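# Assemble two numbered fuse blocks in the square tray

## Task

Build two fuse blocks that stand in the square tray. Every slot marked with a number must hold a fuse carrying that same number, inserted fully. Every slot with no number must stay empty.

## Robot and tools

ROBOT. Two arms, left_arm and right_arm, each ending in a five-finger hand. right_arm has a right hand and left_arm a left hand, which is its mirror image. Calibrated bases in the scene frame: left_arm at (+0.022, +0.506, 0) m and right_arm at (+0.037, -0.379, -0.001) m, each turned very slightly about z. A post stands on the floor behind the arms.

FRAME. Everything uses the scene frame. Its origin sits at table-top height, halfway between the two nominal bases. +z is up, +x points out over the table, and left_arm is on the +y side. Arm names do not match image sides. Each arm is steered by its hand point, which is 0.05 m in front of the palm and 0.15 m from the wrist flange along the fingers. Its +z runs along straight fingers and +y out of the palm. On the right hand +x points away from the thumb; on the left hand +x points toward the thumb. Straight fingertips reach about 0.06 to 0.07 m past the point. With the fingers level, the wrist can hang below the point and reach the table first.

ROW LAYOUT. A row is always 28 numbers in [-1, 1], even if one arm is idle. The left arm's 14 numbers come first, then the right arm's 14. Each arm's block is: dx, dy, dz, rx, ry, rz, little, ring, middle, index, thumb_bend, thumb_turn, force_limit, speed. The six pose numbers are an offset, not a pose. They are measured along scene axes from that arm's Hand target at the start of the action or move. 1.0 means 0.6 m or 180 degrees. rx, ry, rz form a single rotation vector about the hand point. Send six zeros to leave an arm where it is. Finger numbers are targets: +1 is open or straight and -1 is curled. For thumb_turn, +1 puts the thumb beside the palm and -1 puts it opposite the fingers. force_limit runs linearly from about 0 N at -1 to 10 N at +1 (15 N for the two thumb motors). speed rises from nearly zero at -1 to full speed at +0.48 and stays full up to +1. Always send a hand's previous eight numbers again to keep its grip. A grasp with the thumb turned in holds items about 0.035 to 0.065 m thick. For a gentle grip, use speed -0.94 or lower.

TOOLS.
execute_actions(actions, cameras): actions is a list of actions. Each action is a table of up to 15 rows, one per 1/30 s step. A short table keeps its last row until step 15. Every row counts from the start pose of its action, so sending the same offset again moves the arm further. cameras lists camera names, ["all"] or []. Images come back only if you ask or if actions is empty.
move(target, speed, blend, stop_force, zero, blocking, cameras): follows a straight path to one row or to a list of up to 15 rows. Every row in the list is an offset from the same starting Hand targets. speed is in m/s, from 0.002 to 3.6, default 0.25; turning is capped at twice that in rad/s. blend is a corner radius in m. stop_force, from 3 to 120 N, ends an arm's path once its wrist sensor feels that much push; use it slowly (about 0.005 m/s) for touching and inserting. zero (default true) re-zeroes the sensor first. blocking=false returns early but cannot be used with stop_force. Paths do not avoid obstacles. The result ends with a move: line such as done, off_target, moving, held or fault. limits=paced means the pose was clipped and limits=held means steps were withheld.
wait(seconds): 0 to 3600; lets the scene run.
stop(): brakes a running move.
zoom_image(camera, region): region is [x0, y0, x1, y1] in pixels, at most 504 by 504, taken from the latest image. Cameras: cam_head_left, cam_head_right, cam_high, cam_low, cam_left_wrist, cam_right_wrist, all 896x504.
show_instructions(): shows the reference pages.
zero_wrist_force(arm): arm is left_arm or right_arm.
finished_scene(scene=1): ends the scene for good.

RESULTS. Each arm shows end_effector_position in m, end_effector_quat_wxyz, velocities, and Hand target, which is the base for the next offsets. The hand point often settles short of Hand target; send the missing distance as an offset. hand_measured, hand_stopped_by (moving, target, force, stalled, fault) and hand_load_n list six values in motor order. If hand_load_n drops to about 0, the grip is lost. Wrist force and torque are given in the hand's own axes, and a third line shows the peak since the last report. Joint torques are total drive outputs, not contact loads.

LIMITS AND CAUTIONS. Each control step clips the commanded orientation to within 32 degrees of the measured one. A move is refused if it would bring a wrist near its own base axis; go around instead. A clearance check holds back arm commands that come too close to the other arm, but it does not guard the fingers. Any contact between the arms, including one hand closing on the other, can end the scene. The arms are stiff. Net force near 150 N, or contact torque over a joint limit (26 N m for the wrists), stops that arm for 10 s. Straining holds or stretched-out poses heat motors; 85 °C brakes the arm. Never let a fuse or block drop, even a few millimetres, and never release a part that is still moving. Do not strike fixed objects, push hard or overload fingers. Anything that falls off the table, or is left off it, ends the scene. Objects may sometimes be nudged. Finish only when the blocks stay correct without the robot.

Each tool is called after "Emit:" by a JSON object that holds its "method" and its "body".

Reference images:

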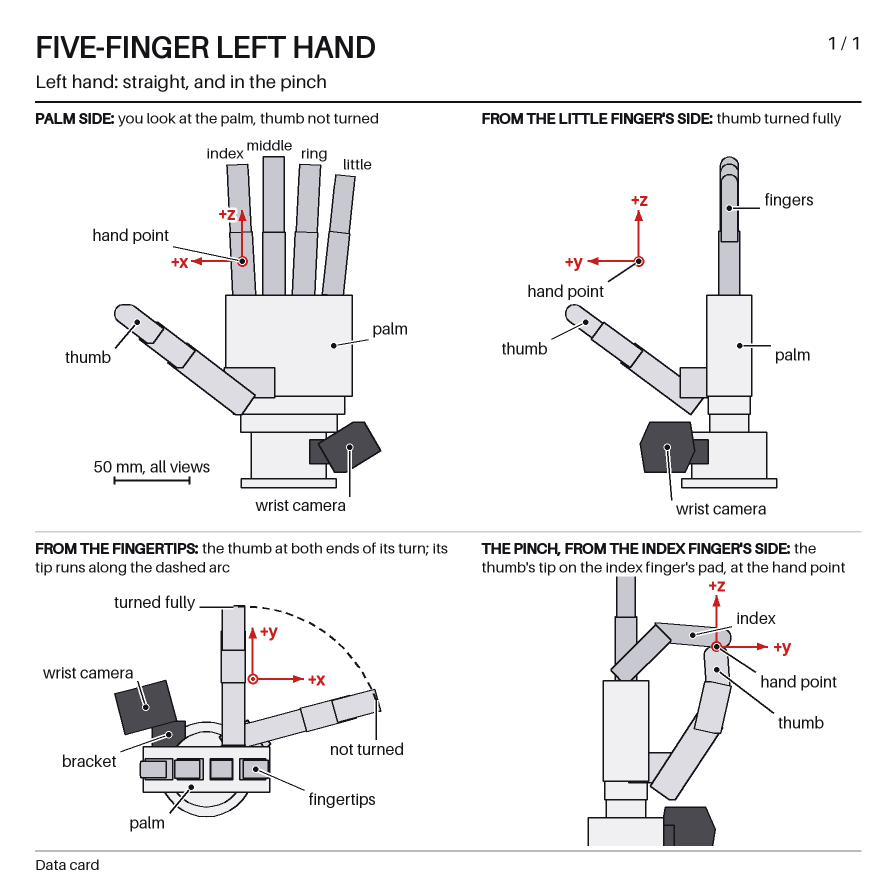

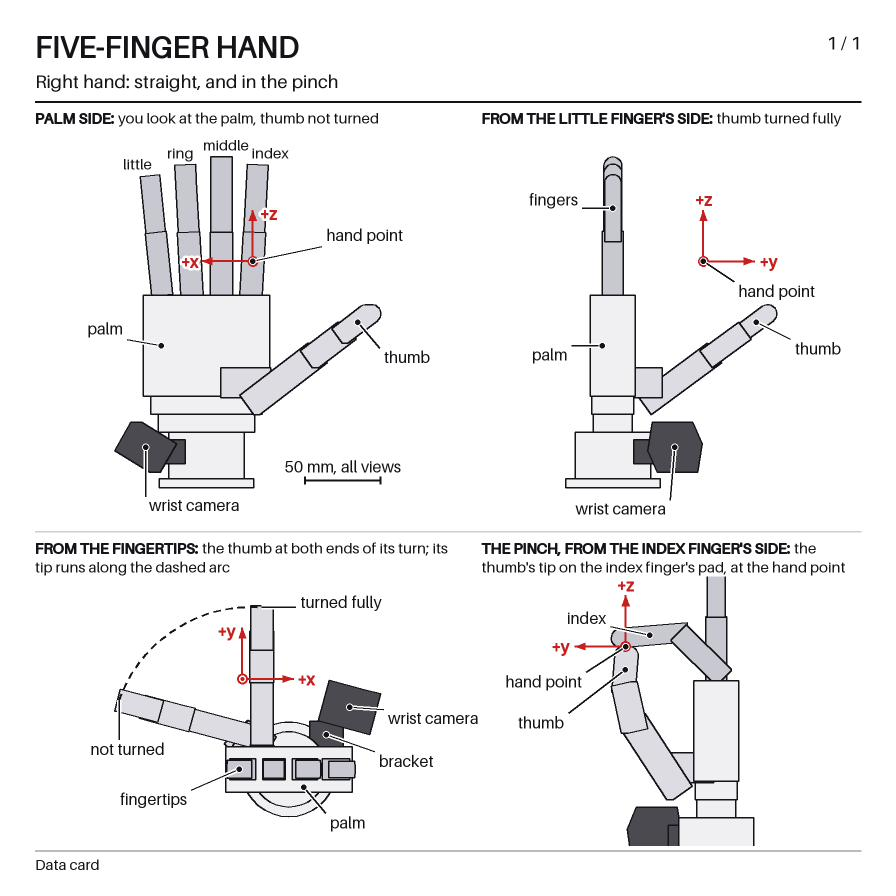

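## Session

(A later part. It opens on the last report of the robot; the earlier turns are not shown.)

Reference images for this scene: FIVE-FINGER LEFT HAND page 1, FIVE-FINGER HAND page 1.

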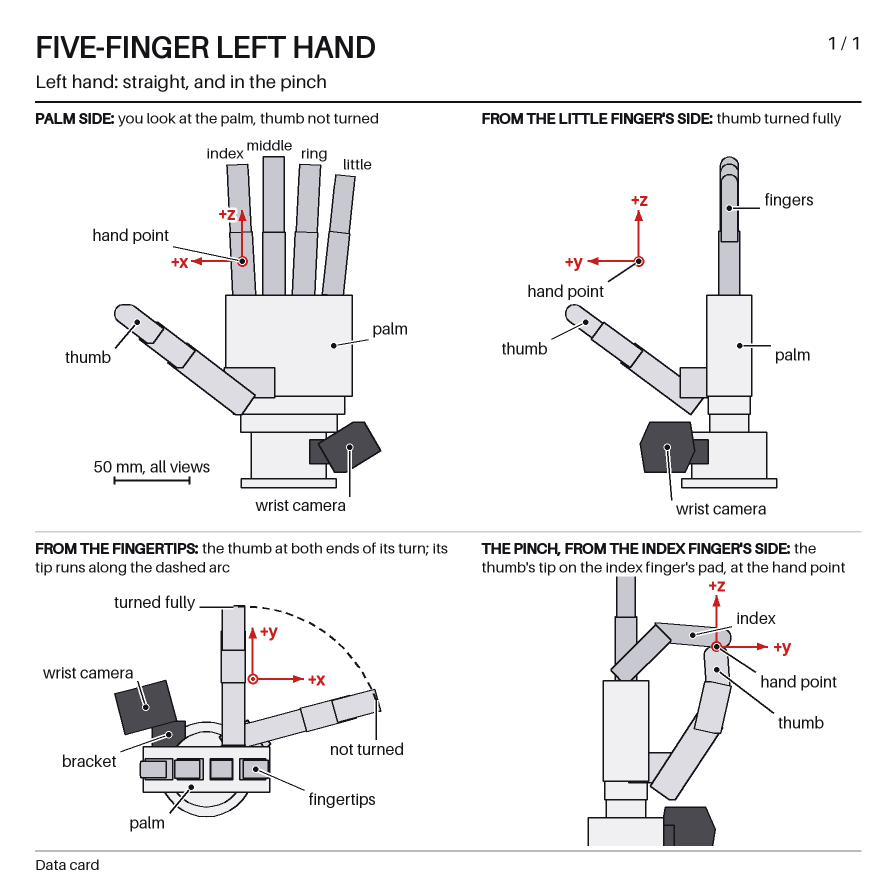

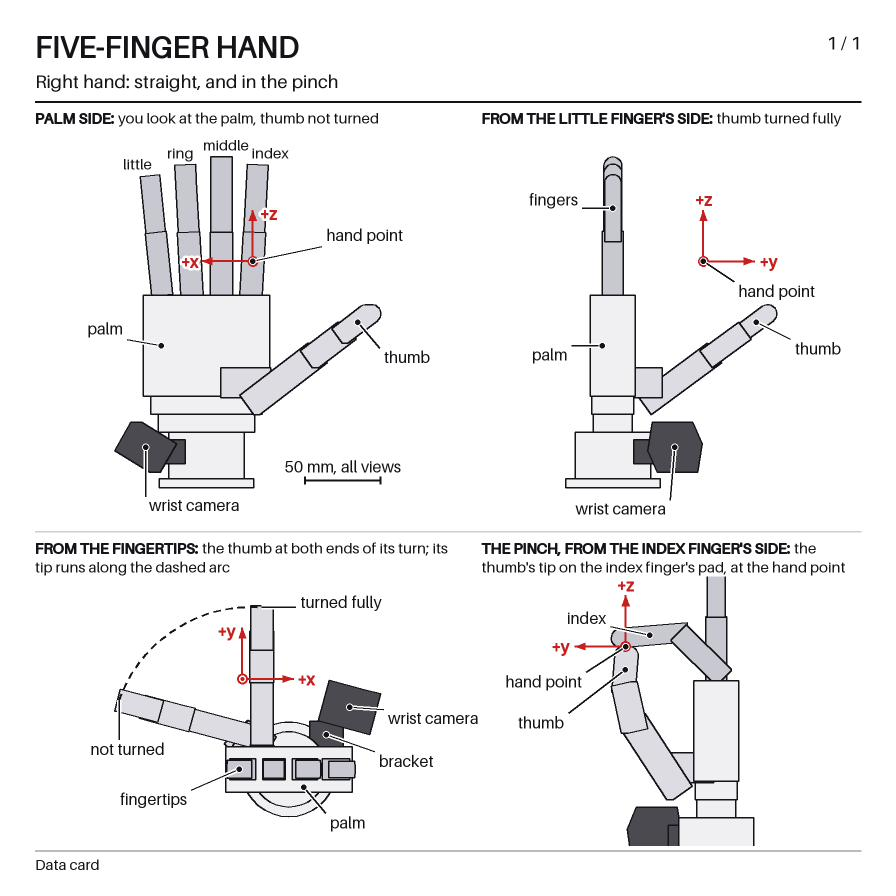

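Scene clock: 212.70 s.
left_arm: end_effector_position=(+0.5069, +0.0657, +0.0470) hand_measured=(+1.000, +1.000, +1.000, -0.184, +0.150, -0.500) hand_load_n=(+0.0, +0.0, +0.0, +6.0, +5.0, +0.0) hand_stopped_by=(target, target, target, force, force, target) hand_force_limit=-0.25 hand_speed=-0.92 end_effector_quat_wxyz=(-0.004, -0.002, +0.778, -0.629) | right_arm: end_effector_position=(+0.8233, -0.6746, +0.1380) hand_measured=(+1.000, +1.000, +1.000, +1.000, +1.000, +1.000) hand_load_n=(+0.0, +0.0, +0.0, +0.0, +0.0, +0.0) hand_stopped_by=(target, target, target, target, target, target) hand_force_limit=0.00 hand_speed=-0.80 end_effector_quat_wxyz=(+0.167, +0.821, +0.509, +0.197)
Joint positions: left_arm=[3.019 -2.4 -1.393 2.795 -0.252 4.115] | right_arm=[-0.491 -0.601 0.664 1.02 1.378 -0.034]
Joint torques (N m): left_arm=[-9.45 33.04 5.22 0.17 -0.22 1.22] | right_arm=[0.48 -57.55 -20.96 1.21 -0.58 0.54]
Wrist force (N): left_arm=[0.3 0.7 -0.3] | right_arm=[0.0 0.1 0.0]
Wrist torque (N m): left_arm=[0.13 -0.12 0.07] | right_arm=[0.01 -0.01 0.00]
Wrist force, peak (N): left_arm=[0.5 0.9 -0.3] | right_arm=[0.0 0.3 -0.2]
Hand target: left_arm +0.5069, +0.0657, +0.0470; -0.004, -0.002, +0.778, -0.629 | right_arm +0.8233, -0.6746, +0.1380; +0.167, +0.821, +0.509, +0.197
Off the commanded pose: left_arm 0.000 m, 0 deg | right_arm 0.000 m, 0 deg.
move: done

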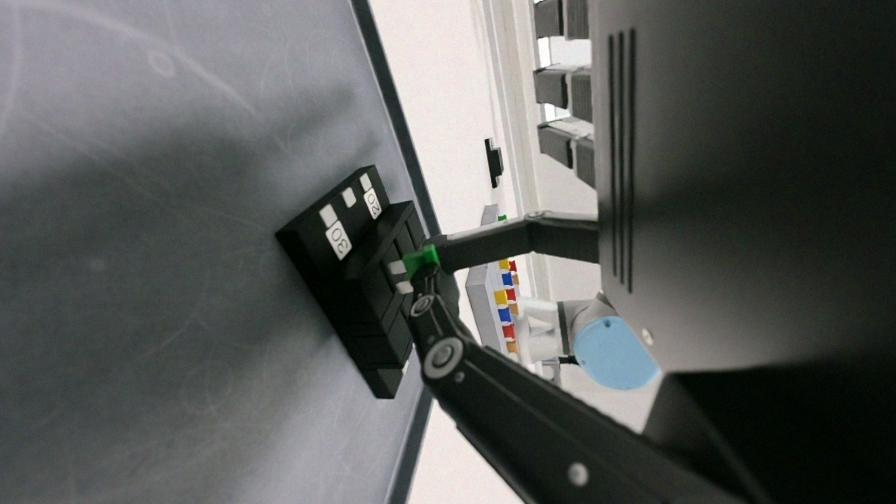

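Emit:
{"method": "move", "body": {"target": [0,0,-0.0133,0,0,0,1,1,1,-0.28,-0.05,-0.5,-0.25,-0.92,0,0,0,0,0,0,1,1,1,1,1,1,0,-0.8], "speed": 0.01, "stop_force": 3, "cameras": ["cam_left_wrist"]}}

Emit:
{"method": "zoom_image", "body": {"camera": "cam_left_wrist", "region": [350, 220, 430, 320]}}

Scene clock: 215.90 s.
left_arm: end_effector_position=(+0.5069, +0.0657, +0.0454) hand_measured=(+1.000, +1.000, +1.000, -0.184, +0.150, -0.500) hand_load_n=(+0.0, +0.0, +0.0, +6.0, +3.5, +0.0) hand_stopped_by=(target, target, target, force, force, target) hand_force_limit=-0.25 hand_speed=-0.92 end_effector_quat_wxyz=(-0.004, -0.002, +0.778, -0.629) | right_arm: end_effector_position=(+0.8233, -0.6746, +0.1380) hand_measured=(+1.000, +1.000, +1.000, +1.000, +1.000, +1.000) hand_load_n=(+0.0, +0.0, +0.0, +0.0, +0.0, +0.0) hand_stopped_by=(target, target, target, target, target, target) hand_force_limit=0.00 hand_speed=-0.80 end_effector_quat_wxyz=(+0.167, +0.821, +0.509, +0.197)
Joint positions: left_arm=[3.019 -2.402 -1.393 2.798 -0.252 4.115] | right_arm=[-0.491 -0.601 0.664 1.02 1.378 -0.034]
Joint torques (N m): left_arm=[-10.3 58.85 26.82 -4.45 -0.21 -0.59] | right_arm=[0.76 -58.22 -20.64 1.28 -0.52 0.56]
Wrist force (N): left_arm=[0.5 0.5 -0.6] | right_arm=[0.1 -0.2 -0.1]
Wrist torque (N m): left_arm=[0.15 -0.16 0.08] | right_arm=[-0.04 0.00 0.00]
Wrist force, peak (N): left_arm=[-0.6 -3.9 -0.2] | right_arm=[0.0 0.3 0.1]
Hand target: left_arm +0.5069, +0.0657, +0.0454; -0.004, -0.002, +0.778, -0.629 (not the last commanded pose) | right_arm +0.8233, -0.6746, +0.1380; +0.167, +0.821, +0.509, +0.197
Off the commanded pose: left_arm 0.006 m, 0 deg | right_arm 0.000 m, 0 deg.
move: contact (left_arm)

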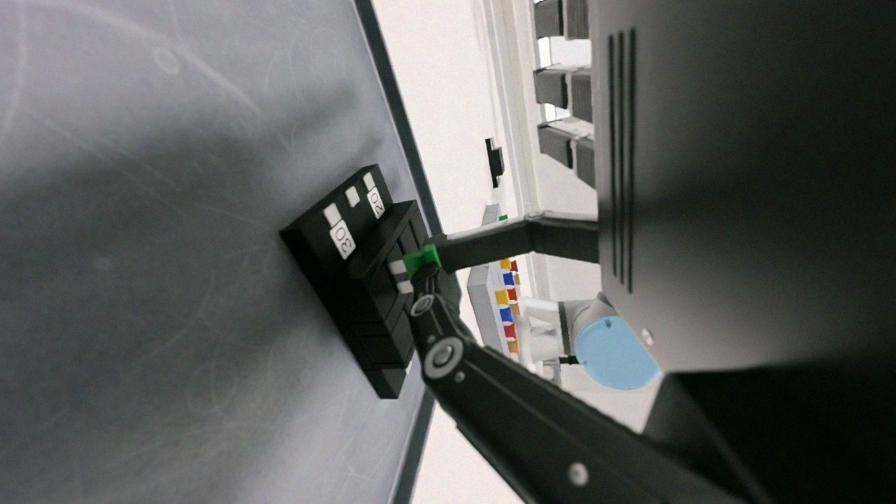

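Scaled by 5.040 from the camera's image (finer frame: 1280x720).

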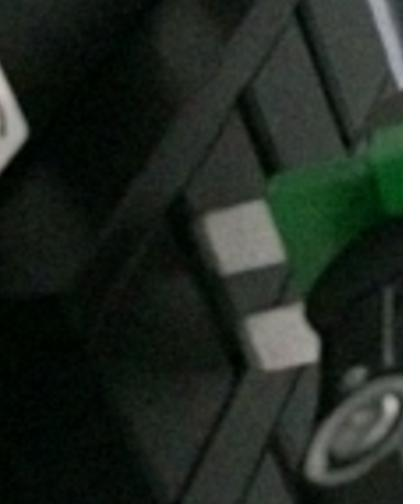

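Emit:
{"method": "move", "body": {"target": [[0,0,0.0025,0,0,0,1,1,1,-0.28,-0.05,-0.5,-0.25,-0.92,0,0,0,0,0,0,1,1,1,1,1,1,0,-0.8],[0.003,0.0023,0.0017,0,0,0,1,1,1,-0.28,-0.05,-0.5,-0.25,-0.92,0,0,0,0,0,0,1,1,1,1,1,1,0,-0.8]], "speed": 0.02, "cameras": ["cam_left_wrist"]}}

Emit:
{"method": "zoom_image", "body": {"camera": "cam_left_wrist", "region": [360, 230, 430, 310]}}

Scene clock: 218.23 s.
left_arm: end_effector_position=(+0.5087, +0.0670, +0.0464) hand_measured=(+1.000, +1.000, +1.000, -0.184, +0.150, -0.500) hand_load_n=(+0.0, -0.5, +0.0, +6.0, +4.5, +0.0) hand_stopped_by=(target, target, target, force, force, target) hand_force_limit=-0.25 hand_speed=-0.92 end_effector_quat_wxyz=(-0.004, -0.002, +0.778, -0.629) | right_arm: end_effector_position=(+0.8233, -0.6746, +0.1380) hand_measured=(+1.000, +1.000, +1.000, +1.000, +1.000, +1.000) hand_load_n=(+0.0, +0.0, +0.0, +0.0, +0.0, +0.0) hand_stopped_by=(target, target, target, target, target, target) hand_force_limit=0.00 hand_speed=-0.80 end_effector_quat_wxyz=(+0.167, +0.821, +0.509, +0.197)
Joint positions: left_arm=[3.022 -2.405 -1.387 2.785 -0.25 4.125] | right_arm=[-0.491 -0.601 0.664 1.02 1.378 -0.034]
Joint torques (N m): left_arm=[9.34 34.32 26.84 -4.53 2.9 1.68] | right_arm=[0.51 -57.98 -20.67 1.19 -0.24 0.5]
Wrist force (N): left_arm=[0.5 0.8 -0.3] | right_arm=[-0.2 0.1 -0.1]
Wrist torque (N m): left_arm=[0.15 -0.15 -0.09] | right_arm=[0.01 0.03 -0.01]
Wrist force, peak (N): left_arm=[0.5 0.8 -0.5] | right_arm=[0.3 0.2 -0.1]
Hand target: left_arm +0.5087, +0.0670, +0.0464; -0.004, -0.002, +0.778, -0.629 | right_arm +0.8233, -0.6746, +0.1380; +0.167, +0.821, +0.509, +0.197
Off the commanded pose: left_arm 0.000 m, 0 deg | right_arm 0.000 m, 0 deg.
move: done

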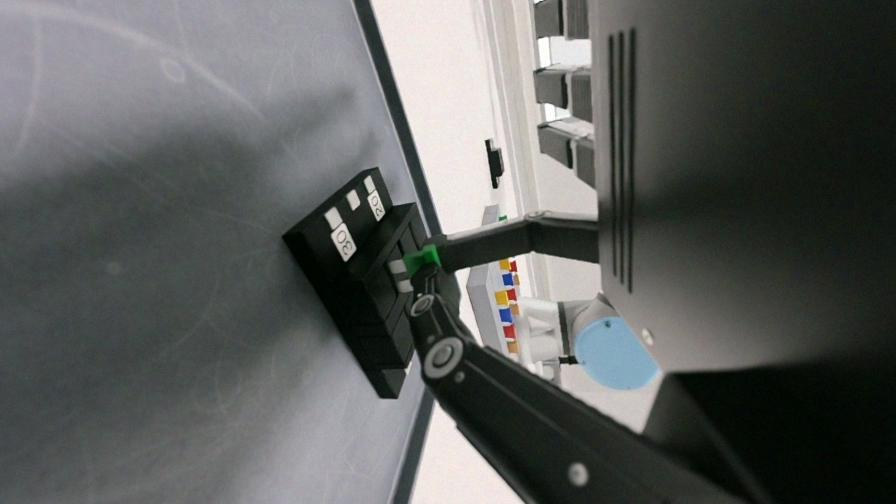

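Scaled by 6.300 from the camera's image (finer frame: 1280x720).

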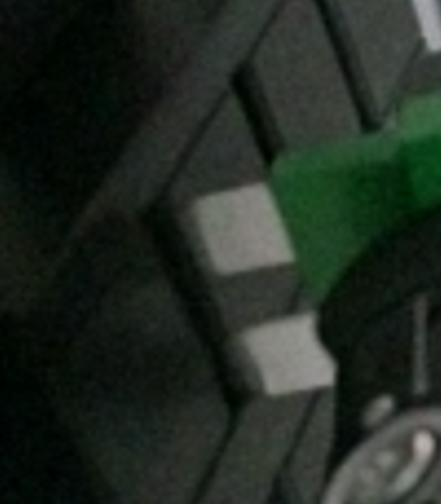

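Emit:
{"method": "move", "body": {"target": [[0.001,0.0022,0,0,0,0,1,1,1,-0.28,-0.05,-0.5,-0.25,-0.92,0,0,0,0,0,0,1,1,1,1,1,1,0,-0.8],[0.001,0.0022,-0.012,0,0,0,1,1,1,-0.28,-0.05,-0.5,-0.25,-0.92,0,0,0,0,0,0,1,1,1,1,1,1,0,-0.8]], "speed": [0.02,0.008], "stop_force": 3, "cameras": ["cam_left_wrist"]}}

Emit:
{"method": "zoom_image", "body": {"camera": "cam_left_wrist", "region": [360, 230, 430, 310]}}

Scene clock: 224.27 s.
left_arm: end_effector_position=(+0.5094, +0.0684, +0.0415) hand_measured=(+1.000, +1.000, +1.000, -0.184, +0.150, -0.500) hand_load_n=(+0.0, +0.0, -0.5, +5.5, +4.0, +0.0) hand_stopped_by=(target, target, target, force, force, target) hand_force_limit=-0.25 hand_speed=-0.92 end_effector_quat_wxyz=(-0.004, -0.002, +0.778, -0.629) | right_arm: end_effector_position=(+0.8233, -0.6746, +0.1380) hand_measured=(+1.000, +1.000, +1.000, +1.000, +1.000, +1.000) hand_load_n=(+0.0, +0.0, +0.0, +0.0, -0.5, +0.0) hand_stopped_by=(target, target, target, target, target, target) hand_force_limit=0.00 hand_speed=-0.80 end_effector_quat_wxyz=(+0.167, +0.821, +0.509, +0.197)
Joint positions: left_arm=[3.025 -2.414 -1.386 2.784 -0.249 4.134] | right_arm=[-0.491 -0.601 0.664 1.02 1.378 -0.034]
Joint torques (N m): left_arm=[8.45 59.09 26.84 -4.43 2.07 0.97] | right_arm=[0.79 -57.91 -21 1.09 -0.28 0.49]
Wrist force (N): left_arm=[0.2 1.6 -0.3] | right_arm=[-0.1 0.0 0.0]
Wrist torque (N m): left_arm=[0.21 -0.09 -0.10] | right_arm=[0.00 0.02 -0.01]
Wrist force, peak (N): left_arm=[0.2 -3.4 -0.7] | right_arm=[0.3 0.0 -0.3]
Hand target: left_arm +0.5094, +0.0684, +0.0415; -0.004, -0.002, +0.778, -0.629 (not the last commanded pose) | right_arm +0.8233, -0.6746, +0.1380; +0.167, +0.821, +0.509, +0.197
Off the commanded pose: left_arm 0.002 m, 0 deg | right_arm 0.000 m, 0 deg.
move: contact (left_arm); path passed 1 of 2 targets

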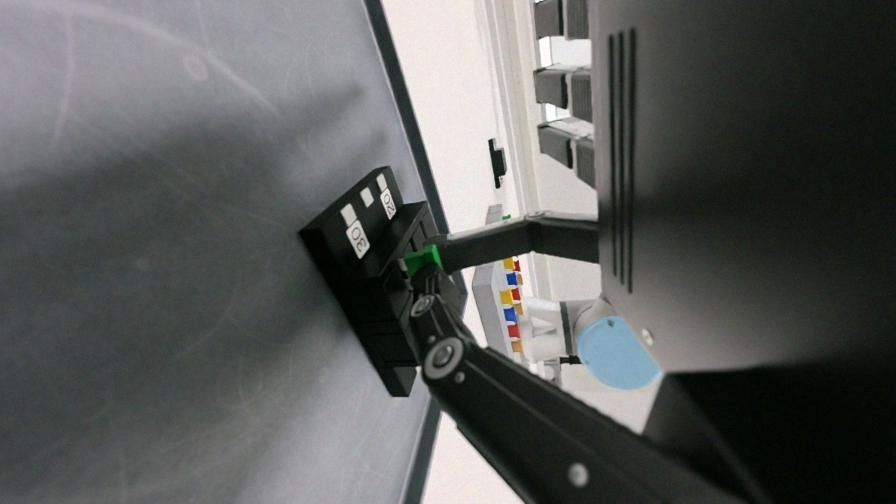

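Scaled by 6.300 from the camera's image (finer frame: 1280x720).

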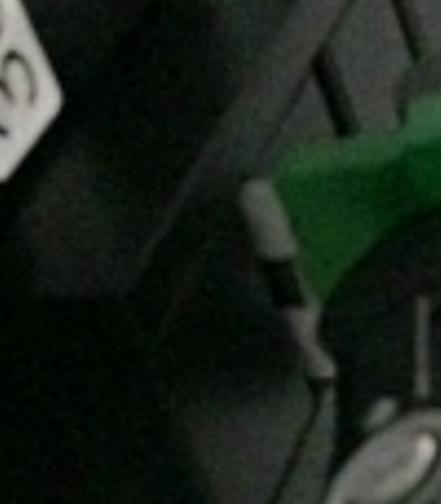

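Emit:
{"method": "move", "body": {"target": [0,0,-0.009,0,0,0,1,1,1,-0.28,-0.05,-0.5,-0.25,-0.92,0,0,0,0,0,0,1,1,1,1,1,1,0,-0.8], "speed": 0.008, "stop_force": 8, "cameras": ["cam_left_wrist"]}}

Emit:
{"method": "zoom_image", "body": {"camera": "cam_left_wrist", "region": [360, 230, 430, 310]}}

Scene clock: 228.40 s.
left_arm: end_effector_position=(+0.5094, +0.0684, +0.0409) hand_measured=(+1.000, +1.000, +1.000, -0.184, +0.150, -0.500) hand_load_n=(+0.0, +0.0, +0.0, +6.5, +2.0, +0.0) hand_stopped_by=(target, target, target, force, force, target) hand_force_limit=-0.25 hand_speed=-0.92 end_effector_quat_wxyz=(-0.004, -0.002, +0.778, -0.629) | right_arm: end_effector_position=(+0.8233, -0.6746, +0.1380) hand_measured=(+1.000, +1.000, +1.000, +1.000, +1.000, +1.000) hand_load_n=(+0.0, +0.0, +0.0, +0.0, +0.0, +0.0) hand_stopped_by=(target, target, target, target, target, target) hand_force_limit=0.00 hand_speed=-0.80 end_effector_quat_wxyz=(+0.167, +0.821, +0.509, +0.197)
Joint positions: left_arm=[3.025 -2.415 -1.386 2.786 -0.249 4.134] | right_arm=[-0.491 -0.601 0.664 1.02 1.378 -0.034]
Joint torques (N m): left_arm=[7.49 57.89 9.37 -4.15 -0.74 0.63] | right_arm=[1.07 -58.03 -20.6 1.21 -0.33 0.46]
Wrist force (N): left_arm=[1.1 -1.8 -0.6] | right_arm=[0.1 0.0 0.1]
Wrist torque (N m): left_arm=[0.05 -0.15 -0.08] | right_arm=[-0.01 -0.02 0.01]
Wrist force, peak (N): left_arm=[1.5 -8.3 -0.6] | right_arm=[0.2 0.1 -0.3]
Hand target: left_arm +0.5094, +0.0684, +0.0409; -0.004, -0.002, +0.778, -0.629 (not the last commanded pose) | right_arm +0.8233, -0.6746, +0.1380; +0.167, +0.821, +0.509, +0.197
Off the commanded pose: left_arm 0.005 m, 0 deg | right_arm 0.000 m, 0 deg.
move: contact (left_arm)

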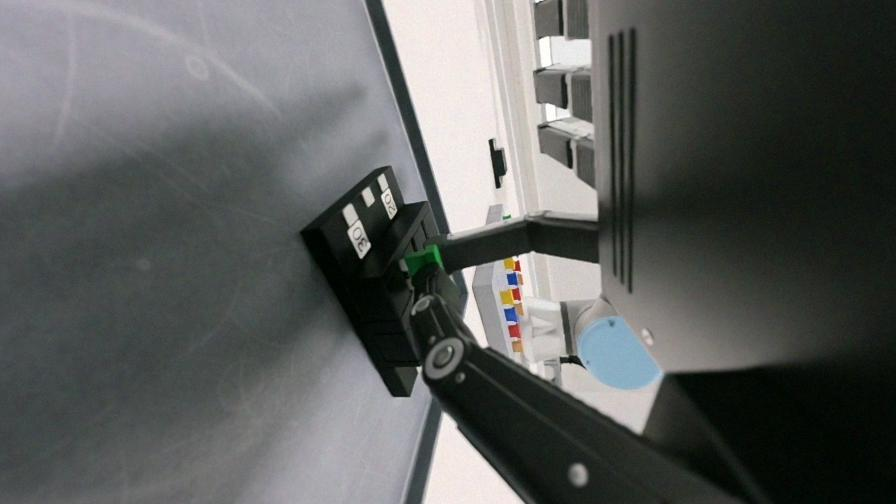

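Scaled by 6.300 from the camera's image (finer frame: 1280x720).

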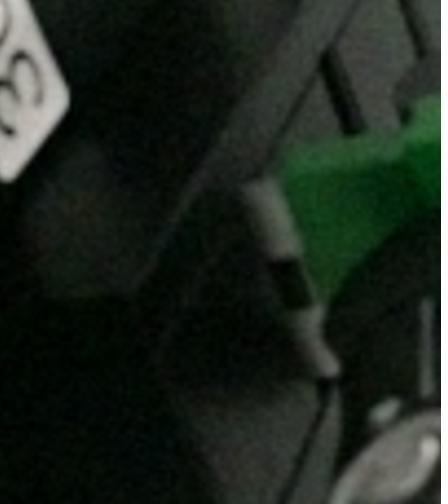

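Emit:
{"method": "move", "body": {"target": [0,0,0,0,0,0,1,1,1,0.0,0.3,-0.5,-0.25,-0.4,0,0,0,0,0,0,1,1,1,1,1,1,0,-0.8], "cameras": ["cam_left_wrist"]}}

Emit:
{"method": "zoom_image", "body": {"camera": "cam_left_wrist", "region": [350, 200, 450, 320]}}

Scene clock: 230.27 s.
left_arm: end_effector_position=(+0.5094, +0.0684, +0.0409) hand_measured=(+1.000, +1.000, +1.000, +0.000, +0.300, -0.500) hand_load_n=(+0.0, +0.0, +0.0, +0.0, +0.0, +0.0) hand_stopped_by=(target, target, target, target, target, target) hand_force_limit=-0.25 hand_speed=-0.40 end_effector_quat_wxyz=(-0.004, -0.002, +0.778, -0.629) | right_arm: end_effector_position=(+0.8233, -0.6746, +0.1380) hand_measured=(+1.000, +1.000, +1.000, +1.000, +1.000, +1.000) hand_load_n=(+0.0, +0.0, +0.0, +0.0, +0.0, +0.0) hand_stopped_by=(target, target, target, target, target, target) hand_force_limit=0.00 hand_speed=-0.80 end_effector_quat_wxyz=(+0.167, +0.821, +0.509, +0.197)
Joint positions: left_arm=[3.025 -2.415 -1.386 2.786 -0.249 4.134] | right_arm=[-0.491 -0.601 0.664 1.02 1.378 -0.034]
Joint torques (N m): left_arm=[6.97 57.55 12.87 -4.13 1.31 0.29] | right_arm=[1.35 -57.76 -20.26 1.29 -0.43 0.5]
Wrist force (N): left_arm=[0.3 0.6 -0.3] | right_arm=[0.3 -0.2 0.0]
Wrist torque (N m): left_arm=[0.12 -0.10 -0.09] | right_arm=[-0.03 -0.05 0.01]
Wrist force, peak (N): left_arm=[1.0 -2.4 -0.7] | right_arm=[0.0 -0.4 0.0]
Hand target: left_arm +0.5094, +0.0684, +0.0409; -0.004, -0.002, +0.778, -0.629 | right_arm +0.8233, -0.6746, +0.1380; +0.167, +0.821, +0.509, +0.197
Off the commanded pose: left_arm 0.000 m, 0 deg | right_arm 0.000 m, 0 deg.
move: done

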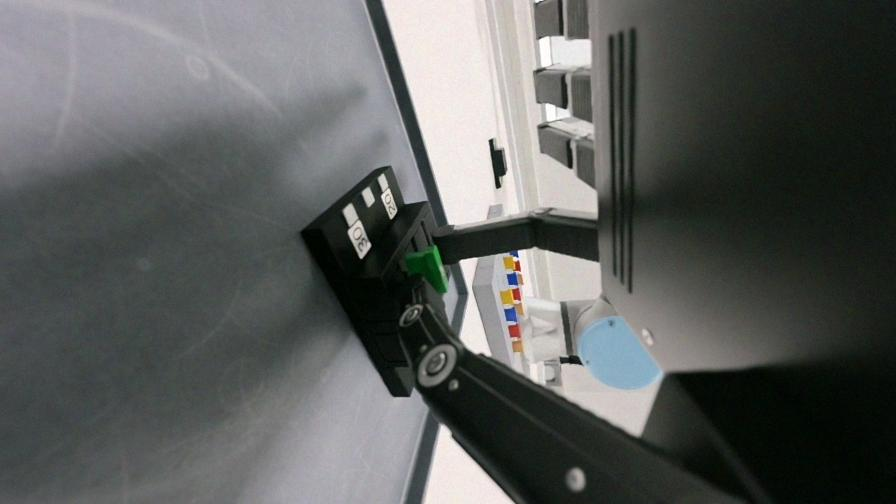

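Scaled by 4.200 from the camera's image (finer frame: 1280x720).

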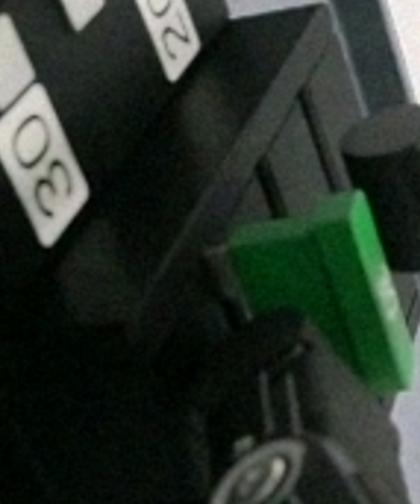

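Emit:
{"method": "move", "body": {"target": [[0,0,0.035,0,0,0,1,1,1,0.0,0.3,-0.5,-0.25,-0.4,0,0,0,0,0,0,1,1,1,1,1,1,0,-0.8],[0,0,0.0351,0,0,0,1,1,1,-0.32,0.3,-0.5,-0.25,-0.5,0,0,0,0,0,0,1,1,1,1,1,1,0,-0.8]], "speed": 0.04, "cameras": ["cam_left_wrist"]}}

Emit:
{"method": "zoom_image", "body": {"camera": "cam_left_wrist", "region": [330, 200, 480, 340]}}

Scene clock: 236.33 s.
left_arm: end_effector_position=(+0.5094, +0.0684, +0.0620) hand_measured=(+1.000, +1.000, +1.000, -0.320, +0.300, -0.500) hand_load_n=(-0.5, +0.0, +0.0, +0.0, +0.0, +0.0) hand_stopped_by=(target, target, target, target, target, target) hand_force_limit=-0.25 hand_speed=-0.50 end_effector_quat_wxyz=(-0.004, -0.002, +0.778, -0.629) | right_arm: end_effector_position=(+0.8233, -0.6746, +0.1380) hand_measured=(+1.000, +1.000, +1.000, +1.000, +1.000, +1.000) hand_load_n=(+0.0, +0.0, +0.0, +0.0, +0.0, +0.0) hand_stopped_by=(target, target, target, target, target, target) hand_force_limit=0.00 hand_speed=-0.80 end_effector_quat_wxyz=(+0.167, +0.821, +0.509, +0.197)
Joint positions: left_arm=[3.025 -2.385 -1.379 2.749 -0.249 4.134] | right_arm=[-0.491 -0.601 0.664 1.02 1.378 -0.034]
Joint torques (N m): left_arm=[1.7 58.38 27.57 -4.48 2.07 1.76] | right_arm=[0.89 -58.14 -20.8 1.15 -0.48 0.44]
Wrist force (N): left_arm=[0.5 0.7 -0.3] | right_arm=[-0.1 0.3 -0.2]
Wrist torque (N m): left_arm=[0.14 -0.15 -0.09] | right_arm=[0.05 0.03 0.00]
Wrist force, peak (N): left_arm=[0.2 1.1 -0.2] | right_arm=[-0.1 0.3 -0.2]
Hand target: left_arm +0.5094, +0.0684, +0.0620; -0.004, -0.002, +0.778, -0.629 | right_arm +0.8233, -0.6746, +0.1380; +0.167, +0.821, +0.509, +0.197
Off the commanded pose: left_arm 0.000 m, 0 deg | right_arm 0.000 m, 0 deg.
move: done

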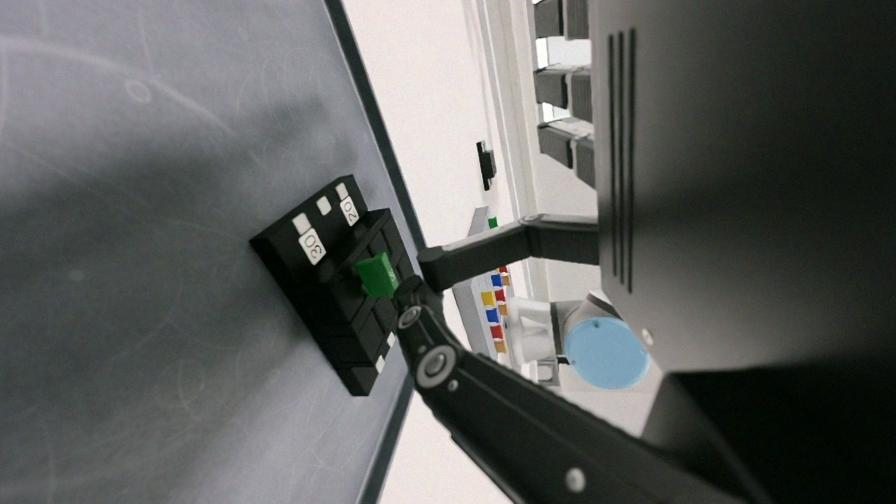

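Scaled by 3.360 from the camera's image (finer frame: 1280x720).

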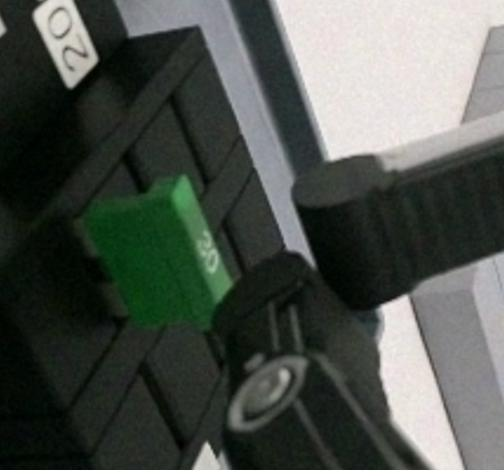

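Emit:
{"method": "move", "body": {"target": [0,0,-0.0267,0,0,0,1,1,1,-0.32,0.3,-0.5,-0.25,-0.5,0,0,0,0,0,0,1,1,1,1,1,1,0,-0.8], "speed": 0.01, "stop_force": 8, "cameras": ["cam_left_wrist"]}}

Emit:
{"method": "zoom_image", "body": {"camera": "cam_left_wrist", "region": [360, 200, 480, 320]}}

Scene clock: 241.07 s.
left_arm: end_effector_position=(+0.5094, +0.0684, +0.0476) hand_measured=(+1.000, +1.000, +1.000, -0.320, +0.300, -0.500) hand_load_n=(+0.0, +0.0, +0.0, +0.0, +1.5, +0.0) hand_stopped_by=(target, target, target, target, target, target) hand_force_limit=-0.25 hand_speed=-0.50 end_effector_quat_wxyz=(-0.004, -0.002, +0.778, -0.629) | right_arm: end_effector_position=(+0.8233, -0.6746, +0.1380) hand_measured=(+1.000, +1.000, +1.000, +1.000, +1.000, +1.000) hand_load_n=(+0.0, +0.0, +0.0, +0.0, +0.0, +0.0) hand_stopped_by=(target, target, target, target, target, target) hand_force_limit=0.00 hand_speed=-0.80 end_effector_quat_wxyz=(+0.167, +0.821, +0.509, +0.197)
Joint positions: left_arm=[3.025 -2.405 -1.384 2.774 -0.249 4.134] | right_arm=[-0.491 -0.601 0.664 1.02 1.378 -0.034]
Joint torques (N m): left_arm=[0.35 56.93 26.08 -4.38 -0.44 0.68] | right_arm=[0.57 -57.66 -20.42 1.23 -0.35 0.61]
Wrist force (N): left_arm=[-0.9 -1.0 -0.7] | right_arm=[0.0 0.1 -0.1]
Wrist torque (N m): left_arm=[0.09 -0.04 -0.10] | right_arm=[0.02 0.00 0.00]
Wrist force, peak (N): left_arm=[-1.4 -8.3 -2.4] | right_arm=[0.3 -0.3 0.0]
Hand target: left_arm +0.5094, +0.0684, +0.0476; -0.004, -0.002, +0.778, -0.629 (not the last commanded pose) | right_arm +0.8233, -0.6746, +0.1380; +0.167, +0.821, +0.509, +0.197
Off the commanded pose: left_arm 0.002 m, 0 deg | right_arm 0.000 m, 0 deg.
move: contact (left_arm)

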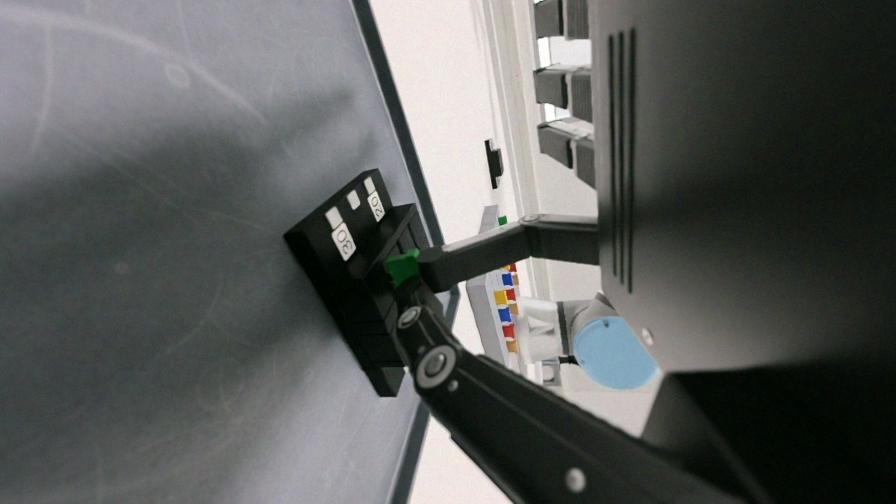

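Scaled by 4.200 from the camera's image (finer frame: 1280x720).

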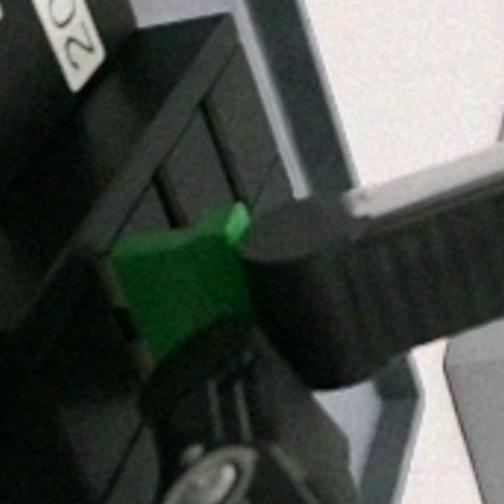

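Emit:
{"method": "move", "body": {"target": [0,0,-0.01,0,0,0,1,1,1,-0.32,0.3,-0.5,-0.25,-0.5,0,0,0,0,0,0,1,1,1,1,1,1,0,-0.8], "speed": 0.008, "stop_force": 14, "cameras": ["cam_left_wrist"]}}

Emit:
{"method": "zoom_image", "body": {"camera": "cam_left_wrist", "region": [360, 200, 480, 320]}}

Scene clock: 243.47 s.
left_arm: end_effector_position=(+0.5095, +0.0683, +0.0457) hand_measured=(+1.000, +1.000, +1.000, -0.320, +0.300, -0.500) hand_load_n=(+0.0, +0.0, +0.0, +0.0, +3.0, +0.0) hand_stopped_by=(target, target, target, target, target, target) hand_force_limit=-0.25 hand_speed=-0.50 end_effector_quat_wxyz=(-0.004, -0.002, +0.778, -0.629) | right_arm: end_effector_position=(+0.8233, -0.6746, +0.1380) hand_measured=(+1.000, +1.000, +1.000, +1.000, +1.000, +1.000) hand_load_n=(+0.0, +0.0, +0.0, +0.0, +0.0, +0.0) hand_stopped_by=(target, target, target, target, target, target) hand_force_limit=0.00 hand_speed=-0.80 end_effector_quat_wxyz=(+0.167, +0.821, +0.509, +0.197)
Joint positions: left_arm=[3.025 -2.408 -1.385 2.777 -0.249 4.134] | right_arm=[-0.491 -0.601 0.664 1.02 1.378 -0.034]
Joint torques (N m): left_arm=[0.75 55.06 24.96 -4.03 -0.29 -1.1] | right_arm=[1.15 -57.7 -20.8 1.09 -0.36 0.5]
Wrist force (N): left_arm=[-0.5 -7.9 -2.4] | right_arm=[0.1 -0.1 -0.1]
Wrist torque (N m): left_arm=[-0.09 -0.09 -0.06] | right_arm=[-0.01 -0.02 0.00]
Wrist force, peak (N): left_arm=[-1.3 -15.9 -3.9] | right_arm=[0.1 -0.4 0.0]
Hand target: left_arm +0.5095, +0.0683, +0.0457; -0.004, -0.002, +0.778, -0.629 (not the last commanded pose) | right_arm +0.8233, -0.6746, +0.1380; +0.167, +0.821, +0.509, +0.197
Off the commanded pose: left_arm 0.004 m, 0 deg | right_arm 0.000 m, 0 deg.
move: contact (left_arm)

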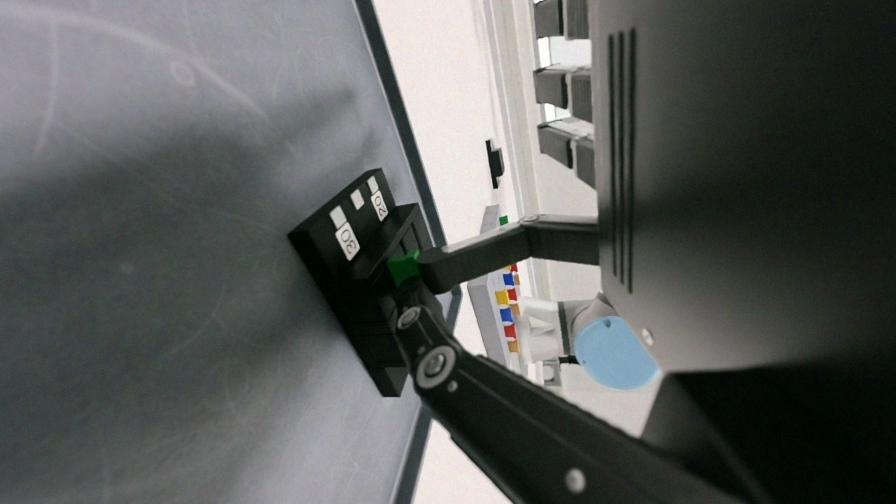

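Scaled by 4.200 from the camera's image (finer frame: 1280x720).

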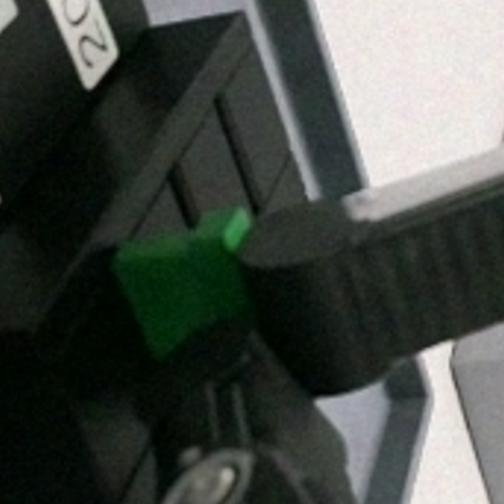

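Emit:
{"method": "move", "body": {"target": [0,0,0.05,0,0,0,1,1,1,-0.32,0.3,-0.5,-0.25,-0.5,0,0,0,0,0,0,1,1,1,1,1,1,0,-0.8], "speed": 0.05, "cameras": ["cam_left_wrist"]}}

Emit:
{"method": "zoom_image", "body": {"camera": "cam_left_wrist", "region": [290, 200, 410, 320]}}

Scene clock: 245.30 s.
left_arm: end_effector_position=(+0.5095, +0.0683, +0.0756) hand_measured=(+1.000, +1.000, +1.000, -0.320, +0.300, -0.500) hand_load_n=(+0.0, +0.0, +0.0, +0.0, +2.5, +0.0) hand_stopped_by=(target, target, target, target, target, target) hand_force_limit=-0.25 hand_speed=-0.50 end_effector_quat_wxyz=(-0.004, -0.002, +0.778, -0.629) | right_arm: end_effector_position=(+0.8233, -0.6746, +0.1380) hand_measured=(+1.000, +1.000, +1.000, +1.000, +1.000, +1.000) hand_load_n=(+0.0, +0.0, +0.0, +0.0, -0.5, +0.0) hand_stopped_by=(target, target, target, target, target, target) hand_force_limit=0.00 hand_speed=-0.80 end_effector_quat_wxyz=(+0.167, +0.821, +0.509, +0.197)
Joint positions: left_arm=[3.025 -2.366 -1.373 2.724 -0.249 4.134] | right_arm=[-0.491 -0.601 0.664 1.02 1.378 -0.034]
Joint torques (N m): left_arm=[-6.82 57.84 27.34 -4.44 0.28 1.93] | right_arm=[0.26 -58.41 -20.24 1.32 -0.44 0.44]
Wrist force (N): left_arm=[0.5 0.9 -0.1] | right_arm=[-0.1 0.1 -0.3]
Wrist torque (N m): left_arm=[0.18 -0.15 -0.08] | right_arm=[0.03 0.01 0.00]
Wrist force, peak (N): left_arm=[-0.5 -8.3 -2.7] | right_arm=[0.2 0.2 -0.1]
Hand target: left_arm +0.5095, +0.0683, +0.0757; -0.004, -0.002, +0.778, -0.629 | right_arm +0.8233, -0.6746, +0.1380; +0.167, +0.821, +0.509, +0.197
Off the commanded pose: left_arm 0.000 m, 0 deg | right_arm 0.000 m, 0 deg.
move: done

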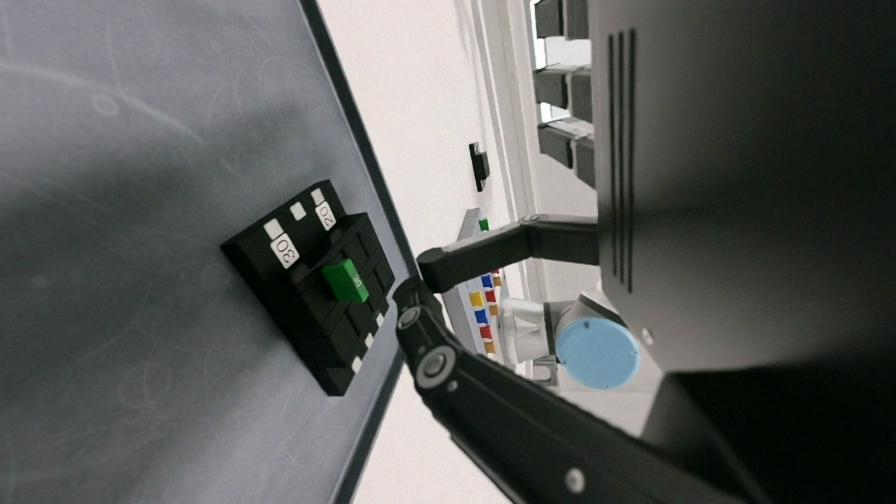

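Scaled by 4.200 from the camera's image (finer frame: 1280x720).

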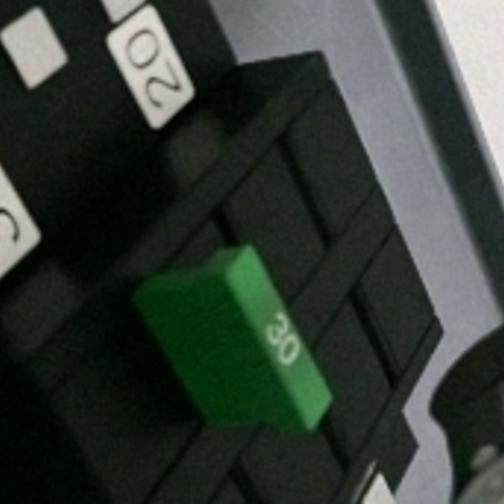

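Emit:
{"method": "move", "body": {"target": [0,0,0.05,0,0,0,1,1,1,0.0,0.4,-0.5,-0.25,-0.5,0,0,0,0,0,0,1,1,1,1,1,1,0,-0.8], "speed": 0.15, "cameras": ["cam_left_wrist","cam_head_left"]}}

Scene clock: 249.00 s.
left_arm: end_effector_position=(+0.5095, +0.0683, +0.1056) hand_measured=(+1.000, +1.000, +1.000, +0.000, +0.400, -0.500) hand_load_n=(+0.0, +0.0, +0.0, +0.0, +0.0, +0.0) hand_stopped_by=(target, target, target, target, target, target) hand_force_limit=-0.25 hand_speed=-0.50 end_effector_quat_wxyz=(-0.004, -0.002, +0.778, -0.629) | right_arm: end_effector_position=(+0.8233, -0.6746, +0.1380) hand_measured=(+1.000, +1.000, +1.000, +1.000, +1.000, +1.000) hand_load_n=(+0.0, +0.0, +0.0, +0.0, -0.5, +0.0) hand_stopped_by=(target, target, target, target, target, target) hand_force_limit=0.00 hand_speed=-0.80 end_effector_quat_wxyz=(+0.167, +0.821, +0.509, +0.197)
Joint positions: left_arm=[3.025 -2.327 -1.357 2.668 -0.249 4.134] | right_arm=[-0.491 -0.601 0.664 1.02 1.378 -0.034]
Joint torques (N m): left_arm=[7.57 58.33 27.94 -4.32 0.72 1.86] | right_arm=[0.56 -57.75 -20.64 1.25 -0.38 0.53]
Wrist force (N): left_arm=[0.5 1.0 -0.2] | right_arm=[0.2 -0.1 -0.2]
Wrist torque (N m): left_arm=[0.19 -0.12 -0.09] | right_arm=[-0.02 -0.02 0.00]
Wrist force, peak (N): left_arm=[0.7 1.8 -0.2] | right_arm=[0.4 -0.2 0.0]
Hand target: left_arm +0.5095, +0.0683, +0.1057; -0.004, -0.002, +0.778, -0.629 | right_arm +0.8233, -0.6746, +0.1380; +0.167, +0.821, +0.509, +0.197
Off the commanded pose: left_arm 0.000 m, 0 deg | right_arm 0.000 m, 0 deg.
move: done
Images, in order (width x height): cam_head_left 896x504, cam_left_wrist 896x504.

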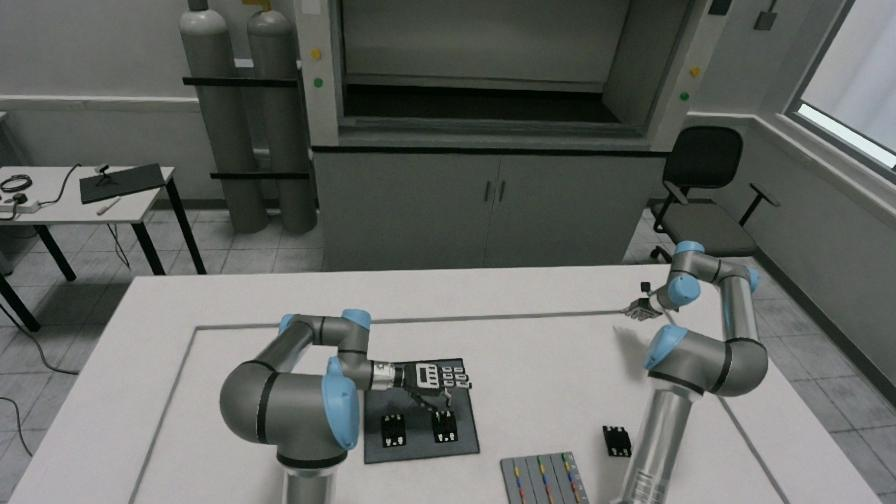

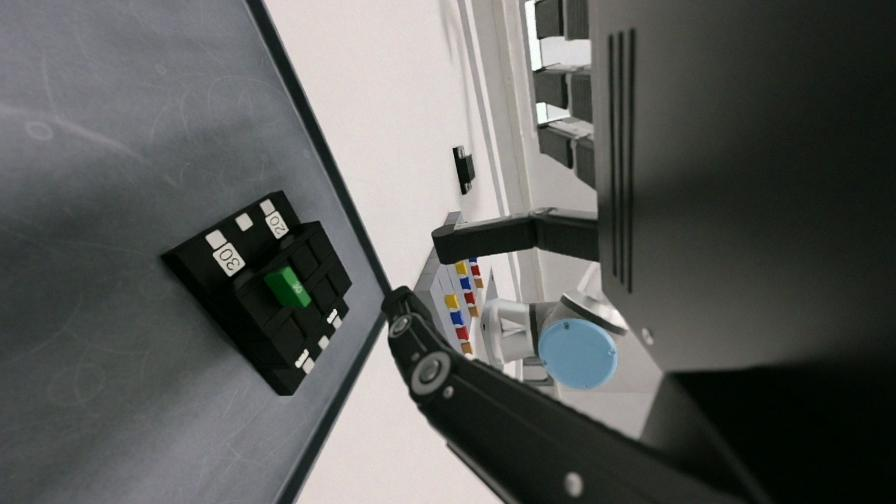

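Emit:
{"method": "move", "body": {"target": [[-0.26733,-0.30533,0,0,0,0,1,1,1,0.0,0.4,-0.5,-0.25,-0.5,0,0,0,0,0,0,1,1,1,1,1,1,0,-0.8],[-0.26733,-0.30533,-0.0762,0,0,0,1,1,1,0.0,0.4,-0.5,-0.25,-0.5,0,0,0,0,0,0,1,1,1,1,1,1,0,-0.8]], "speed": [0.2,0.08], "blend": [0.01,0], "cameras": ["cam_left_wrist"]}}

Emit:
{"method": "zoom_image", "body": {"camera": "cam_left_wrist", "region": [300, 180, 460, 340]}}

Scene clock: 252.83 s.
left_arm: end_effector_position=(+0.3491, -0.1148, +0.0601) hand_measured=(+1.000, +1.000, +1.000, +0.000, +0.400, -0.500) hand_load_n=(+0.0, +0.0, +0.0, +0.0, +0.0, +0.0) hand_stopped_by=(target, target, target, target, target, target) hand_force_limit=-0.25 hand_speed=-0.50 end_effector_quat_wxyz=(-0.004, -0.002, +0.778, -0.629) | right_arm: end_effector_position=(+0.8233, -0.6746, +0.1380) hand_measured=(+1.000, +1.000, +1.000, +1.000, +1.000, +1.000) hand_load_n=(+0.0, +0.0, +0.0, +0.0, +0.0, +0.0) hand_stopped_by=(target, target, target, target, target, target) hand_force_limit=0.00 hand_speed=-0.80 end_effector_quat_wxyz=(+0.167, +0.821, +0.509, +0.197)
Joint positions: left_arm=[2.591 -2.183 -1.638 3.442 -0.601 3.45] | right_arm=[-0.491 -0.601 0.664 1.02 1.378 -0.034]
Joint torques (N m): left_arm=[-10.31 29.03 6.07 2.27 -0.92 -1.59] | right_arm=[1.09 -58.09 -20.33 1.3 -0.29 0.68]
Wrist force (N): left_arm=[0.5 1.0 -0.5] | right_arm=[0.3 0.2 -0.1]
Wrist torque (N m): left_arm=[0.29 -0.13 0.09] | right_arm=[0.04 -0.04 0.02]
Wrist force, peak (N): left_arm=[1.0 1.3 -1.1] | right_arm=[0.3 0.2 -0.1]
Hand target: left_arm +0.3491, -0.1149, +0.0600; -0.004, -0.002, +0.778, -0.629 | right_arm +0.8233, -0.6746, +0.1380; +0.167, +0.821, +0.509, +0.197
Off the commanded pose: left_arm 0.000 m, 0 deg | right_arm 0.000 m, 0 deg.
move: done

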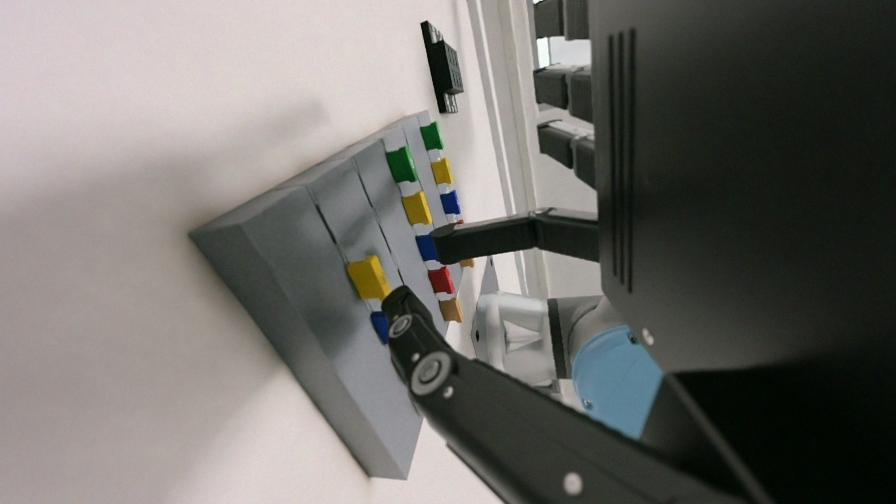

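Scaled by 3.150 from the camera's image (finer frame: 1280x720).

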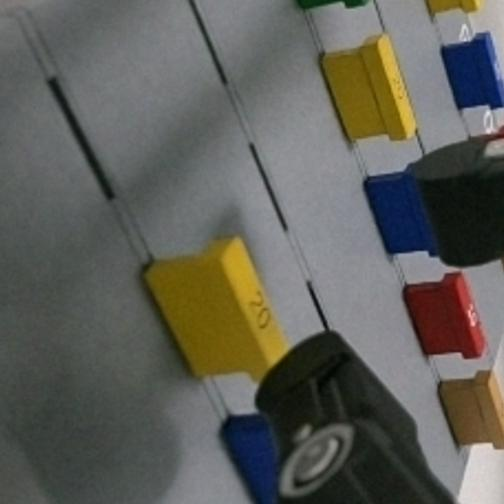

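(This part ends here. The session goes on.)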